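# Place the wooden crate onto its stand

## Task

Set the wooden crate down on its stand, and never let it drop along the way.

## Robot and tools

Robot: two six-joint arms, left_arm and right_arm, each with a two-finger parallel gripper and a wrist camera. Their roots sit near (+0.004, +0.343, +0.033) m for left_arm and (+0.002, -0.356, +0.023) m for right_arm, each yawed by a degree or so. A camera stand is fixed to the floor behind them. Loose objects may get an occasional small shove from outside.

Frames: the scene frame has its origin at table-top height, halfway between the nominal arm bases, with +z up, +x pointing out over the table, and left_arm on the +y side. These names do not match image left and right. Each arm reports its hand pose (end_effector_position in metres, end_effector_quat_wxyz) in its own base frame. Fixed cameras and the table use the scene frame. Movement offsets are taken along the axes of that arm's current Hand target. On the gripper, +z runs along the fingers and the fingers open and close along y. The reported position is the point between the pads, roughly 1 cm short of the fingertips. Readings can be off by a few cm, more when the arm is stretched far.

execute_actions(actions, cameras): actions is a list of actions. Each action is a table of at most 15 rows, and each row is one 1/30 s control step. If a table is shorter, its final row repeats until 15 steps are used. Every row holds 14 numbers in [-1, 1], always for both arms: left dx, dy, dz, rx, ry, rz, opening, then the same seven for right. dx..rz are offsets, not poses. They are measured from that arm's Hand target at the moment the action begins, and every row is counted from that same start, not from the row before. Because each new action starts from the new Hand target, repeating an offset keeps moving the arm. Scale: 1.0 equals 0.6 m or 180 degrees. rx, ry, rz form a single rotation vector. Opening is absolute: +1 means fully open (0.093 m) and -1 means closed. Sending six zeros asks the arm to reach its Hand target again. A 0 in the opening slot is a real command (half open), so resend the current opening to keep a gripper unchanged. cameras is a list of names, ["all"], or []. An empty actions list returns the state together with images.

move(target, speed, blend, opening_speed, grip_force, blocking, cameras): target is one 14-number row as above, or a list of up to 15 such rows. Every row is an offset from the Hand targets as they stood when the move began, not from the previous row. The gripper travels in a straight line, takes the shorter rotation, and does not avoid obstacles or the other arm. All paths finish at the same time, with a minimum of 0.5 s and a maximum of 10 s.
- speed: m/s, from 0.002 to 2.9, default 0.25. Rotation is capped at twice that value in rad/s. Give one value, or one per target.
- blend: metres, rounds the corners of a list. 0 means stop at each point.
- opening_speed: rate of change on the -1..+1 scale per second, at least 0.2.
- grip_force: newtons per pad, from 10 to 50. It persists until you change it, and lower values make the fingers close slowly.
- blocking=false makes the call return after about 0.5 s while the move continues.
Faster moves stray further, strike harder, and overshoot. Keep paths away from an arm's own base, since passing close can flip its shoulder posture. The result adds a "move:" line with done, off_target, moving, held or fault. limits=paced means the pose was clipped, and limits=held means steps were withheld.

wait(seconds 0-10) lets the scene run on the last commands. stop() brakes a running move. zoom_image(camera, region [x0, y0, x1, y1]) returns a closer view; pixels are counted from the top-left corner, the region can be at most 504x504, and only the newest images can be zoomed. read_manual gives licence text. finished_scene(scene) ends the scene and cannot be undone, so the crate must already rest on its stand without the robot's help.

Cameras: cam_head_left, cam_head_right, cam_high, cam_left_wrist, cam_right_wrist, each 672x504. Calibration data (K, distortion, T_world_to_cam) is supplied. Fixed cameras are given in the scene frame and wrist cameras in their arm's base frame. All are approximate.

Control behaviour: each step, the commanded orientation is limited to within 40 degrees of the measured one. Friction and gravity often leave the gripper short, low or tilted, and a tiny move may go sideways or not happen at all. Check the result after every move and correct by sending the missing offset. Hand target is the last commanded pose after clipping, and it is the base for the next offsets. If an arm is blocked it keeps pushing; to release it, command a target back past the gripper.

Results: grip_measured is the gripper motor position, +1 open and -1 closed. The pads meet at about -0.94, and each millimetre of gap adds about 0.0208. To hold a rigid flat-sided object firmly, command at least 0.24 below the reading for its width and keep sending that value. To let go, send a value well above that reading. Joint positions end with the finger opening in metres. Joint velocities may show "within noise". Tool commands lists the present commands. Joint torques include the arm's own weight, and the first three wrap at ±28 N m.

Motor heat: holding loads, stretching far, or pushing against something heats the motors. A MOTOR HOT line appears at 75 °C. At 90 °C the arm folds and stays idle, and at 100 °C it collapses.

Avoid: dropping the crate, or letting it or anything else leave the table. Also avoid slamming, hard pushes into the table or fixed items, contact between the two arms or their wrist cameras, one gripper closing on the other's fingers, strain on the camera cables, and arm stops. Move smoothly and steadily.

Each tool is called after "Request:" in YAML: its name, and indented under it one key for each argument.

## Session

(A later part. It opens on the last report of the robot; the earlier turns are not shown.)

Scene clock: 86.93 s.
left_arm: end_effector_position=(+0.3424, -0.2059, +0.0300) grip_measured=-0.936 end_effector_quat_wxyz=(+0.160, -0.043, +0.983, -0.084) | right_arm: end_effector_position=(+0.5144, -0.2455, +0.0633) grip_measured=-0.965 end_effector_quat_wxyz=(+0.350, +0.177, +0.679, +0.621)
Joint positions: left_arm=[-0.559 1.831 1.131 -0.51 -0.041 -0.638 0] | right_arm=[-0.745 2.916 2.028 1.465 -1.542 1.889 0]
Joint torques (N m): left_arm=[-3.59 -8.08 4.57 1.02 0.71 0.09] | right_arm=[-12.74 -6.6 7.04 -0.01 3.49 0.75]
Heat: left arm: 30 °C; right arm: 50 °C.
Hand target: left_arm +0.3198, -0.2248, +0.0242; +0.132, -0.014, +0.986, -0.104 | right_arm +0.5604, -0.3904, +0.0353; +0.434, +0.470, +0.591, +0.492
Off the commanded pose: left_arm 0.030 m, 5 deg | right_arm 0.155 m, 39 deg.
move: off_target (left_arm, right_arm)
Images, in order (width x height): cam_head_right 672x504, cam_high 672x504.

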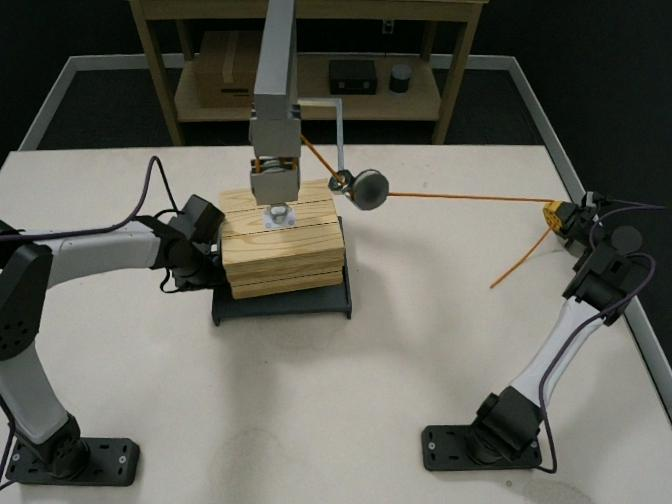

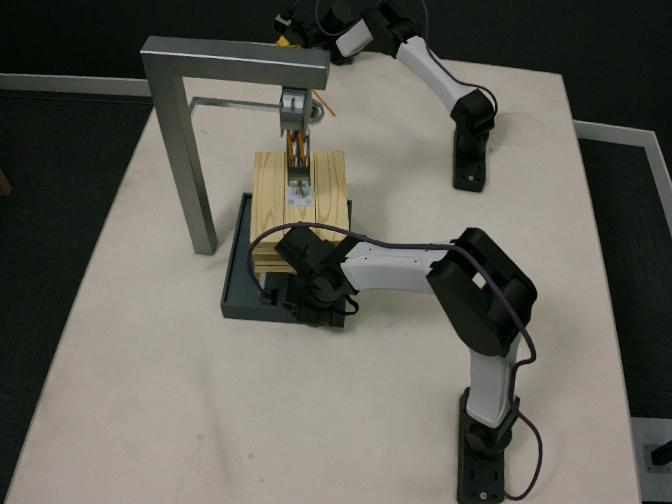

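Request:
move:
  target: [0.031,0.0016,-0.0083,0,0,0,-1,0,0,0,0,0,0,-1]
  speed: 0.08
  cameras: ["cam_high","cam_head_right"]

Request:
zoom_image:
  camera: "cam_head_right"
  region: [120, 150, 420, 360]

Request:
zoom_image:
  camera: "cam_high"
  region: [180, 130, 420, 390]

Scene clock: 90.33 s.
left_arm: end_effector_position=(+0.3285, -0.2138, +0.0297) grip_measured=-0.937 end_effector_quat_wxyz=(+0.168, -0.050, +0.980, -0.098) | right_arm: end_effector_position=(+0.5144, -0.2455, +0.0633) grip_measured=-0.965 end_effector_quat_wxyz=(+0.350, +0.178, +0.679, +0.621)
Joint positions: left_arm=[-0.597 1.788 1.063 -0.457 -0.047 -0.69 0] | right_arm=[-0.745 2.916 2.028 1.465 -1.542 1.89 0]
Joint torques (N m): left_arm=[-2.91 -8.54 4.21 0.77 0.59 0.3] | right_arm=[-12.74 -6.56 7.12 -0.01 3.47 0.74]
Heat: left arm: 29 °C; right arm: 50 °C.
Hand target: left_arm +0.3004, -0.2238, +0.0238; +0.132, -0.014, +0.986, -0.103 | right_arm +0.5604, -0.3904, +0.0353; +0.434, +0.470, +0.591, +0.492
Off the commanded pose: left_arm 0.030 m, 6 deg | right_arm 0.155 m, 39 deg.
move: off_target (left_arm, right_arm)
Images, in order (width x height): cam_head_right 672x504, cam_high 672x504.

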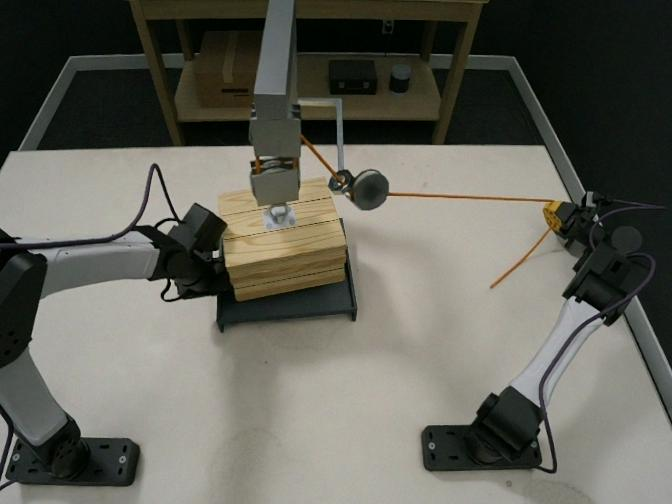

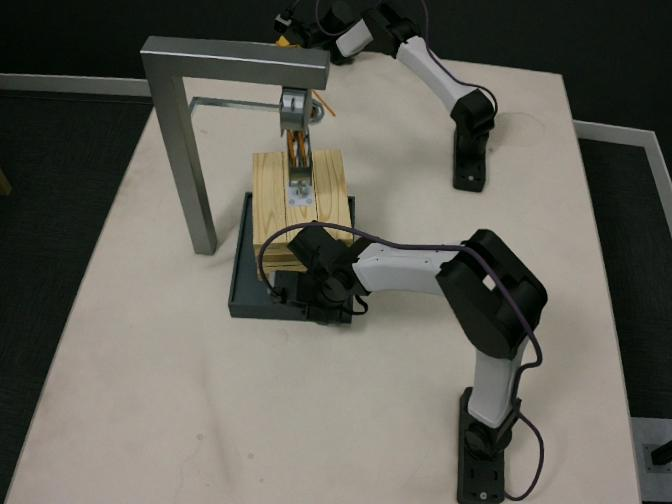

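Scaled by 1.680 from the camera's 672x504 image, which has a finer 960x720 frame.

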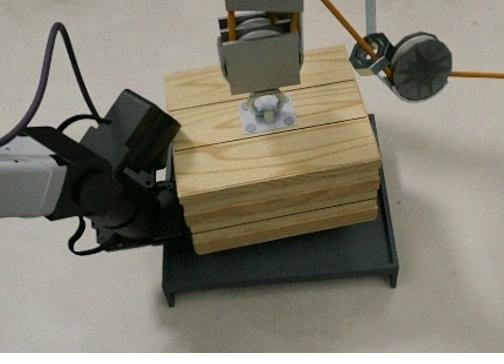

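Scaled by 1.938 from the camera's 672x504 image, which has a finer 960x720 frame.

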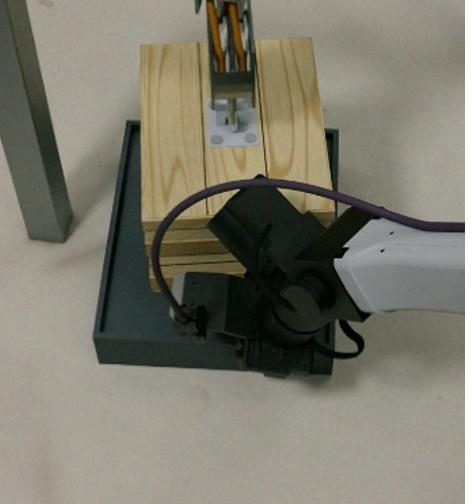

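Request:
move:
  target:
    - [0,0,0,0,0,0,-0.5,0,0,0,0,0,0,-1]
    - [0,0.03,-0.1,0,0,0,-0.5,0,0,0,0,0,0,-1]
    - [0,0.25,-0.2,0,0,0,-0.5,0,0,0,0,0,0,-1]
  speed: 0.12
  blend: [0,0.03,0]
  cameras: ["cam_high","cam_head_right","cam_head_left"]

Request:
zoom_image:
  camera: "cam_head_right"
  region: [120, 150, 420, 360]

Request:
zoom_image:
  camera: "cam_high"
  region: [180, 130, 420, 390]

Scene clock: 97.37 s.
left_arm: end_effector_position=(+0.2706, -0.0523, +0.1009) grip_measured=-0.501 end_effector_quat_wxyz=(+0.125, -0.020, +0.987, -0.097) | right_arm: end_effector_position=(+0.5144, -0.2455, +0.0633) grip_measured=-0.965 end_effector_quat_wxyz=(+0.349, +0.179, +0.678, +0.621)
Joint positions: left_arm=[-0.091 1.341 0.948 -0.903 0.164 -0.153 0.021] | right_arm=[-0.745 2.916 2.028 1.465 -1.542 1.893 0]
Joint torques (N m): left_arm=[0.9 -5.83 7.09 0.89 0.34 0.18] | right_arm=[-12.74 -6.57 7.16 -0.01 3.48 0.73]
Heat: left arm: 29 °C; right arm: 51 °C.
Hand target: left_arm +0.2690, -0.0530, +0.1060; +0.131, -0.014, +0.986, -0.103 | right_arm +0.5604, -0.3904, +0.0353; +0.434, +0.470, +0.591, +0.492
Off the commanded pose: left_arm 0.005 m, 1 deg | right_arm 0.155 m, 39 deg.
move: off_target (right_arm)
Images, in order (width x height): cam_head_left 672x504, cam_head_right 672x504, cam_high 672x504.

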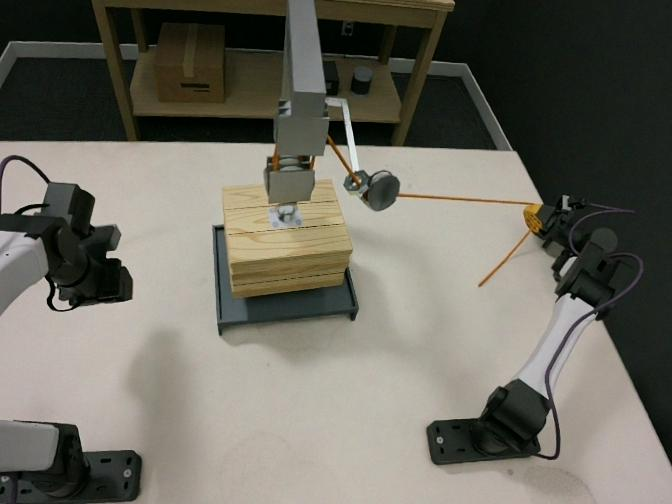

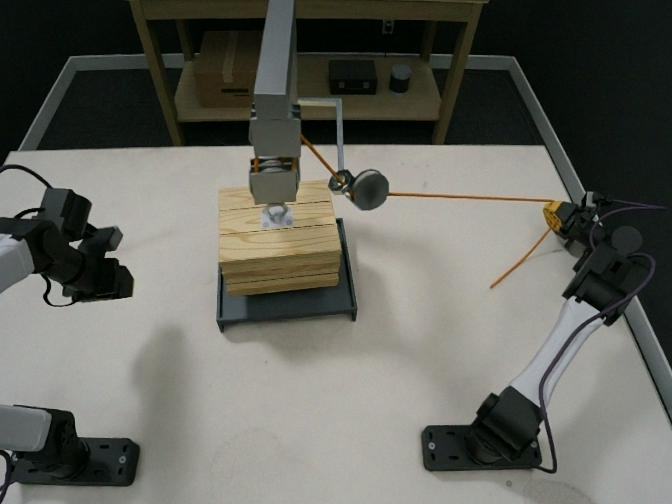

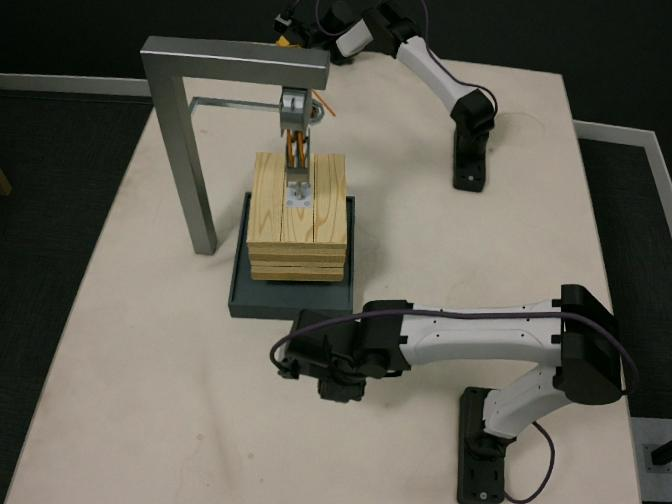

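Scaled by 1.680 from the camera's 672x504 image, which has a finer 960x720 frame.

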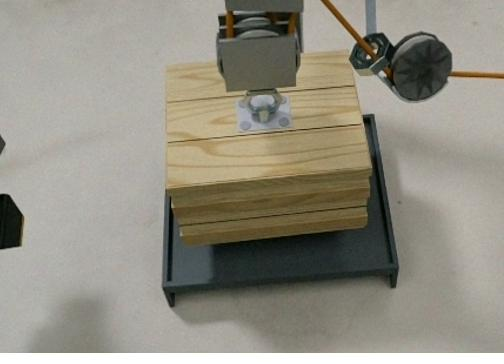

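Scaled by 1.938 from the camera's 672x504 image, which has a finer 960x720 frame.

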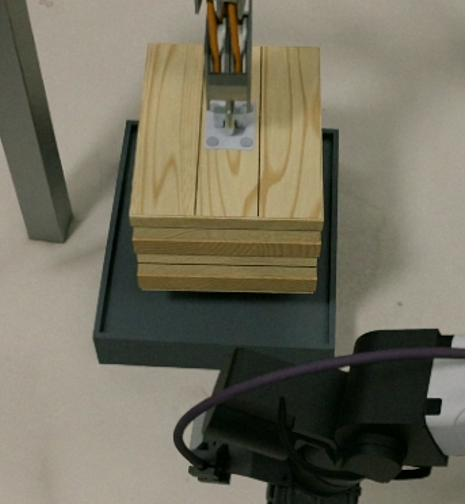

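Request:
move:
  target: [0,0,0,0,0,0,-0.5,0.416,0.13,-0.095,0,0,0,-1]
  speed: 0.045
  cameras: ["cam_high","cam_head_right"]

Request:
zoom_image:
  camera: "cam_head_right"
  region: [120, 150, 420, 360]

Request:
zoom_image:
  camera: "cam_high"
  region: [180, 130, 420, 390]

Scene clock: 109.70 s.
left_arm: end_effector_position=(+0.2705, -0.0524, +0.1008) grip_measured=-0.501 end_effector_quat_wxyz=(+0.125, -0.019, +0.987, -0.097) | right_arm: end_effector_position=(+0.4494, -0.0876, +0.1254) grip_measured=-0.965 end_effector_quat_wxyz=(+0.388, +0.336, +0.638, +0.573)
Joint positions: left_arm=[-0.091 1.341 0.948 -0.903 0.164 -0.153 0.021] | right_arm=[-0.506 2.023 0.777 1.171 -0.996 1.397 0]
Joint torques (N m): left_arm=[0.84 -5.63 7.06 0.89 0.34 0.19] | right_arm=[-3.95 -8.24 4.37 0.87 2.47 0.12]
Heat: left arm: 29 °C; right arm: 51 °C.
Hand target: left_arm +0.2689, -0.0530, +0.1059; +0.131, -0.014, +0.986, -0.103 | right_arm +0.4694, -0.1495, +0.1079; +0.434, +0.470, +0.591, +0.492
Off the commanded pose: left_arm 0.005 m, 1 deg | right_arm 0.067 m, 19 deg.
move: off_target (right_arm)
Images, in order (width x height): cam_head_right 672x504, cam_high 672x504.

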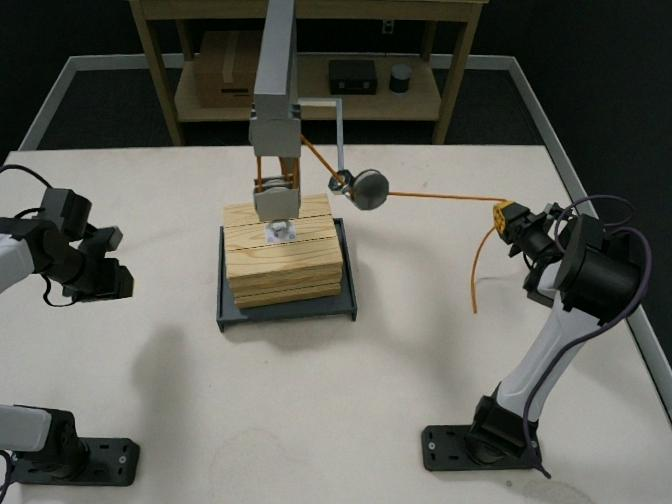

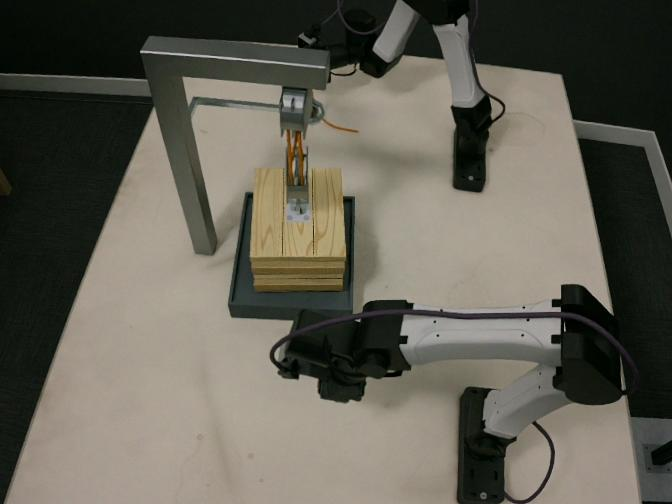

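Scaled by 1.680 from the camera's 672x504 image, which has a finer 960x720 frame.

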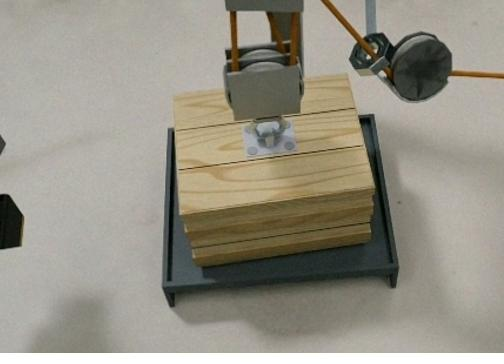

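Scaled by 1.938 from the camera's 672x504 image, which has a finer 960x720 frame.

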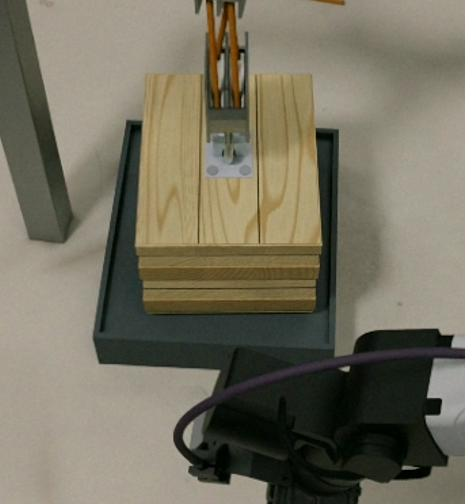

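Continue: lower more, slowly.

Request:
move:
  target: [0,0,0,0,0,0,-0.5,0.17,0.06,-0.036,0,0,0,-1]
  speed: 0.04
  cameras: ["cam_high","cam_head_right"]

Request:
move:
  target: [0,0,0,0,0,0,-0.5,0.1,0.03,-0.033,0,0,0,-1]
  speed: 0.04
  cameras: ["cam_high","cam_head_right"]

Request:
zoom_image:
  camera: "cam_high"
  region: [180, 130, 420, 390]

Request:
zoom_image:
  camera: "cam_head_right"
  region: [120, 150, 520, 400]

Scene clock: 114.97 s.
left_arm: end_effector_position=(+0.2705, -0.0524, +0.1008) grip_measured=-0.501 end_effector_quat_wxyz=(+0.125, -0.019, +0.987, -0.097) | right_arm: end_effector_position=(+0.4361, -0.0418, +0.1387) grip_measured=-0.965 end_effector_quat_wxyz=(+0.424, +0.448, +0.604, +0.504)
Joint positions: left_arm=[-0.091 1.341 0.948 -0.903 0.164 -0.153 0.021] | right_arm=[-0.286 1.728 0.558 1.018 -0.515 1.434 0]
Joint torques (N m): left_arm=[1.1 -5.82 7.12 0.88 0.32 0.18] | right_arm=[0.14 -8.18 4.31 1.8 0.5 0.15]
Heat: left arm: 29 °C; right arm: 48 °C.
Hand target: left_arm +0.2689, -0.0530, +0.1059; +0.131, -0.014, +0.986, -0.103 | right_arm +0.4344, -0.0503, +0.1414; +0.434, +0.470, +0.591, +0.492
Off the commanded pose: left_arm 0.005 m, 1 deg | right_arm 0.009 m, 3 deg.
move: off_target (right_arm)
Images, in order (width x height): cam_head_right 672x504, cam_high 672x504.

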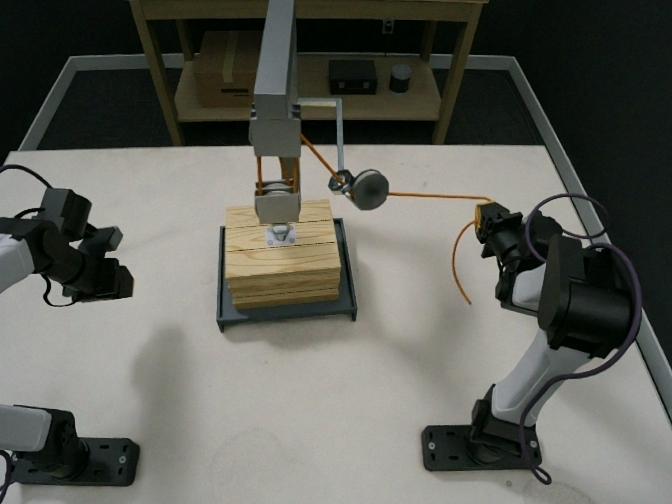

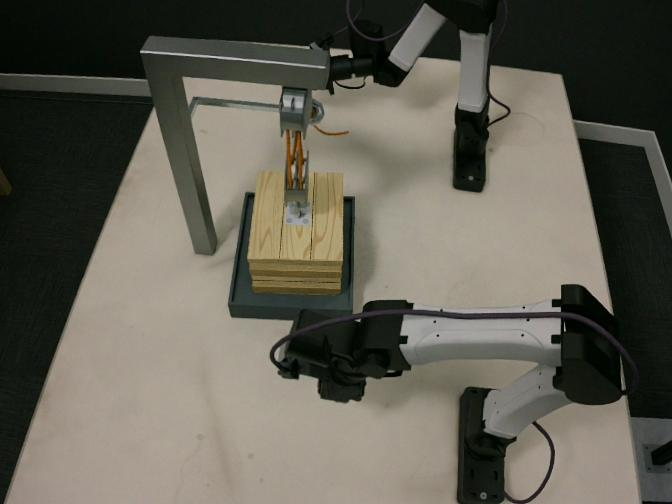

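Scene clock: 117.20 s.
left_arm: end_effector_position=(+0.2705, -0.0524, +0.1008) grip_measured=-0.501 end_effector_quat_wxyz=(+0.125, -0.019, +0.987, -0.097) | right_arm: end_effector_position=(+0.4098, +0.0061, +0.1541) grip_measured=-0.965 end_effector_quat_wxyz=(+0.430, +0.467, +0.597, +0.491)
Joint positions: left_arm=[-0.091 1.341 0.948 -0.903 0.164 -0.153 0.021] | right_arm=[-0.101 1.512 0.44 0.916 -0.285 1.47 0]
Joint torques (N m): left_arm=[1.01 -5.61 7.05 0.89 0.35 0.17] | right_arm=[0.9 -6.76 4.7 2.04 0.11 0.1]
Heat: left arm: 29 °C; right arm: 47 °C.
Hand target: left_arm +0.2689, -0.0530, +0.1059; +0.131, -0.014, +0.986, -0.103 | right_arm +0.4064, +0.0066, +0.1587; +0.434, +0.470, +0.591, +0.492
Off the commanded pose: left_arm 0.005 m, 1 deg | right_arm 0.006 m, 1 deg.
move: done
Images, in order (width x height): cam_head_right 672x504, cam_high 672x504.

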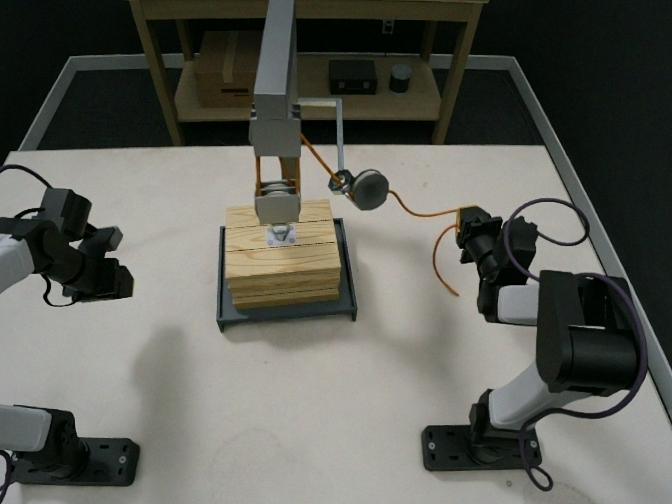

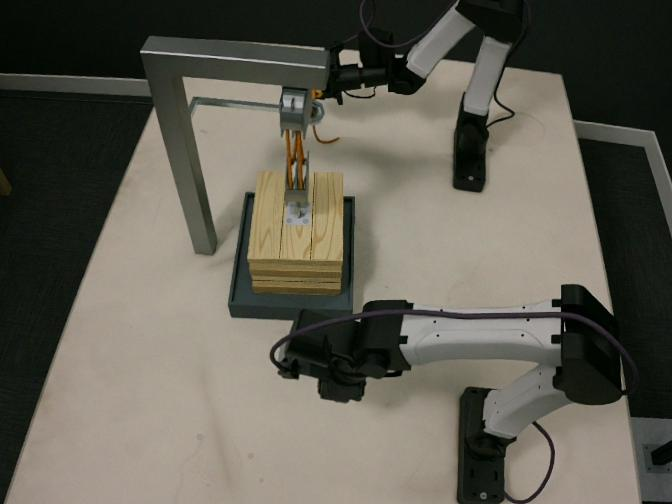

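Scaled by 1.938 from the camera's 672x504 image, which has a finer 960x720 frame.

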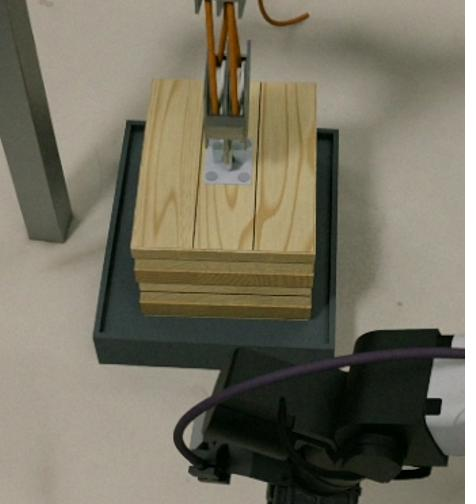

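Scaled by 1.260 from the camera's 672x504 image, which has a finer 960x720 frame.

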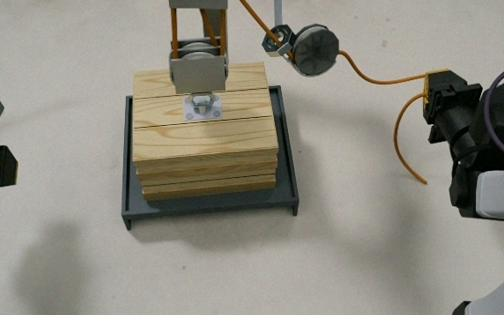

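Landed, rope slack. Release.

Request:
move:
  target:
    - [0,0,0,0,0,0,-0.5,0,0,0,0,0,0,0.3]
    - [0,0,0,0,0,0,-0.5,0,0,-0.22,0,0,0,0.3]
  speed: 0.15
  cameras: ["cam_high","cam_head_right"]

Request:
zoom_image:
  camera: "cam_head_right"
  region: [180, 150, 520, 400]

Scene clock: 121.73 s.
left_arm: end_effector_position=(+0.2705, -0.0524, +0.1008) grip_measured=-0.501 end_effector_quat_wxyz=(+0.125, -0.019, +0.987, -0.097) | right_arm: end_effector_position=(+0.2777, -0.0163, +0.1705) grip_measured=+0.298 end_effector_quat_wxyz=(+0.427, +0.480, +0.588, +0.492)
Joint positions: left_arm=[-0.091 1.341 0.948 -0.903 0.164 -0.153 0.021] | right_arm=[-0.375 0.607 0.147 0.282 -0.539 1.448 0.059]
Joint torques (N m): left_arm=[0.79 -5.74 6.94 0.87 0.32 0.13] | right_arm=[-0.27 -0.32 8.27 1.94 -0.21 -0.17]
Heat: left arm: 29 °C; right arm: 44 °C.
Hand target: left_arm +0.2689, -0.0530, +0.1059; +0.131, -0.014, +0.986, -0.103 | right_arm +0.2778, -0.0164, +0.1772; +0.434, +0.470, +0.591, +0.492
Off the commanded pose: left_arm 0.005 m, 1 deg | right_arm 0.007 m, 1 deg.
move: done
Images, in order (width x height): cam_head_right 672x504, cam_high 672x504.

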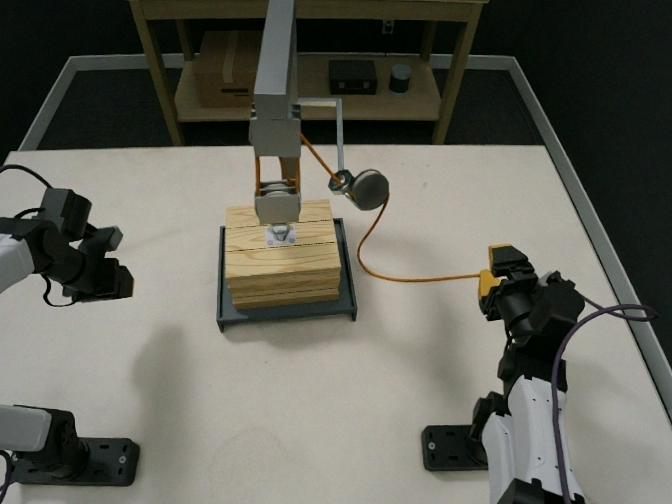

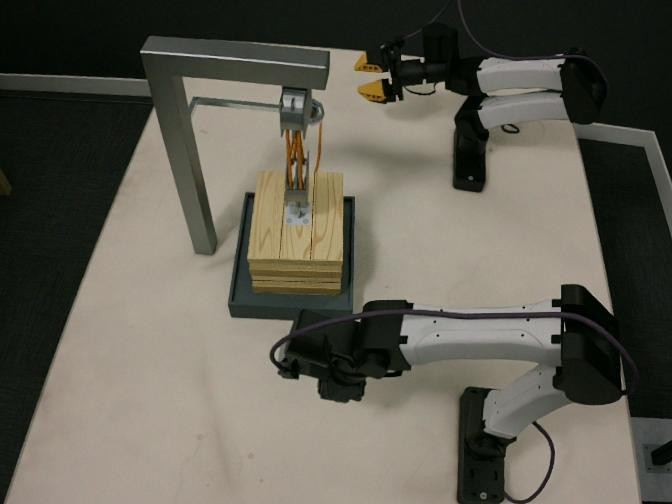

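Scaled by 1.482 from the camera's 672x504 image, which has a finer 960x720 frame.

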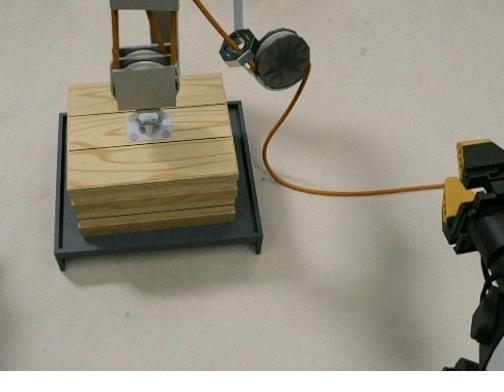

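Request:
move:
  target: [0,0,0,0,0,0,-0.5,-0.06,0.03,-0.1,0,0,0,0.6]
  speed: 0.15
  cameras: ["cam_high","cam_head_right"]

Scene clock: 124.63 s.
left_arm: end_effector_position=(+0.2705, -0.0524, +0.1008) grip_measured=-0.501 end_effector_quat_wxyz=(+0.125, -0.019, +0.987, -0.097) | right_arm: end_effector_position=(+0.2279, -0.0593, +0.1924) grip_measured=+0.598 end_effector_quat_wxyz=(+0.424, +0.482, +0.586, +0.495)
Joint positions: left_arm=[-0.091 1.341 0.948 -0.903 0.164 -0.153 0.021] | right_arm=[-0.943 0.488 0.268 -0.116 -1.094 1.25 0.074]
Joint torques (N m): left_arm=[0.99 -5.67 6.99 0.89 0.31 0.16] | right_arm=[-0.43 1.58 9.99 1.61 -0.34 -0.15]
Heat: left arm: 29 °C; right arm: 43 °C.
Hand target: left_arm +0.2689, -0.0530, +0.1059; +0.131, -0.014, +0.986, -0.103 | right_arm +0.2281, -0.0608, +0.2052; +0.434, +0.470, +0.591, +0.492
Off the commanded pose: left_arm 0.005 m, 1 deg | right_arm 0.013 m, 2 deg.
move: off_target (right_arm)
Images, in order (width x height): cam_head_right 672x504, cam_high 672x504.

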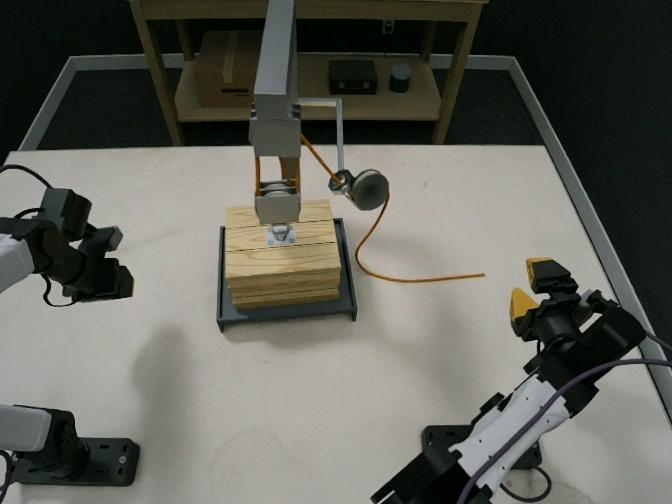

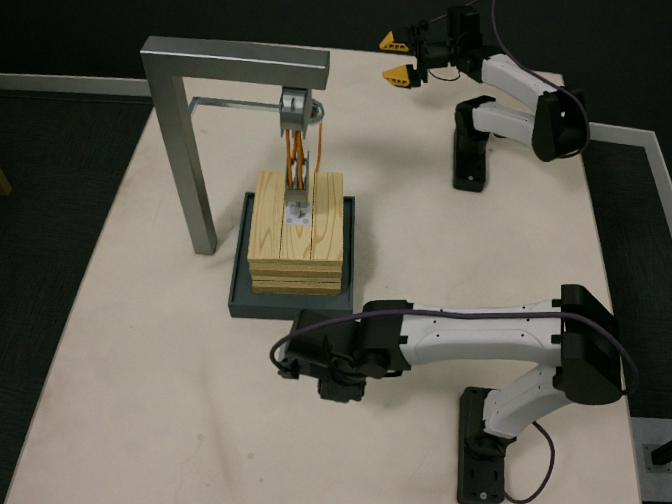

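Request:
finished_scene:
  scene: 2

The scene is finished: the task was done.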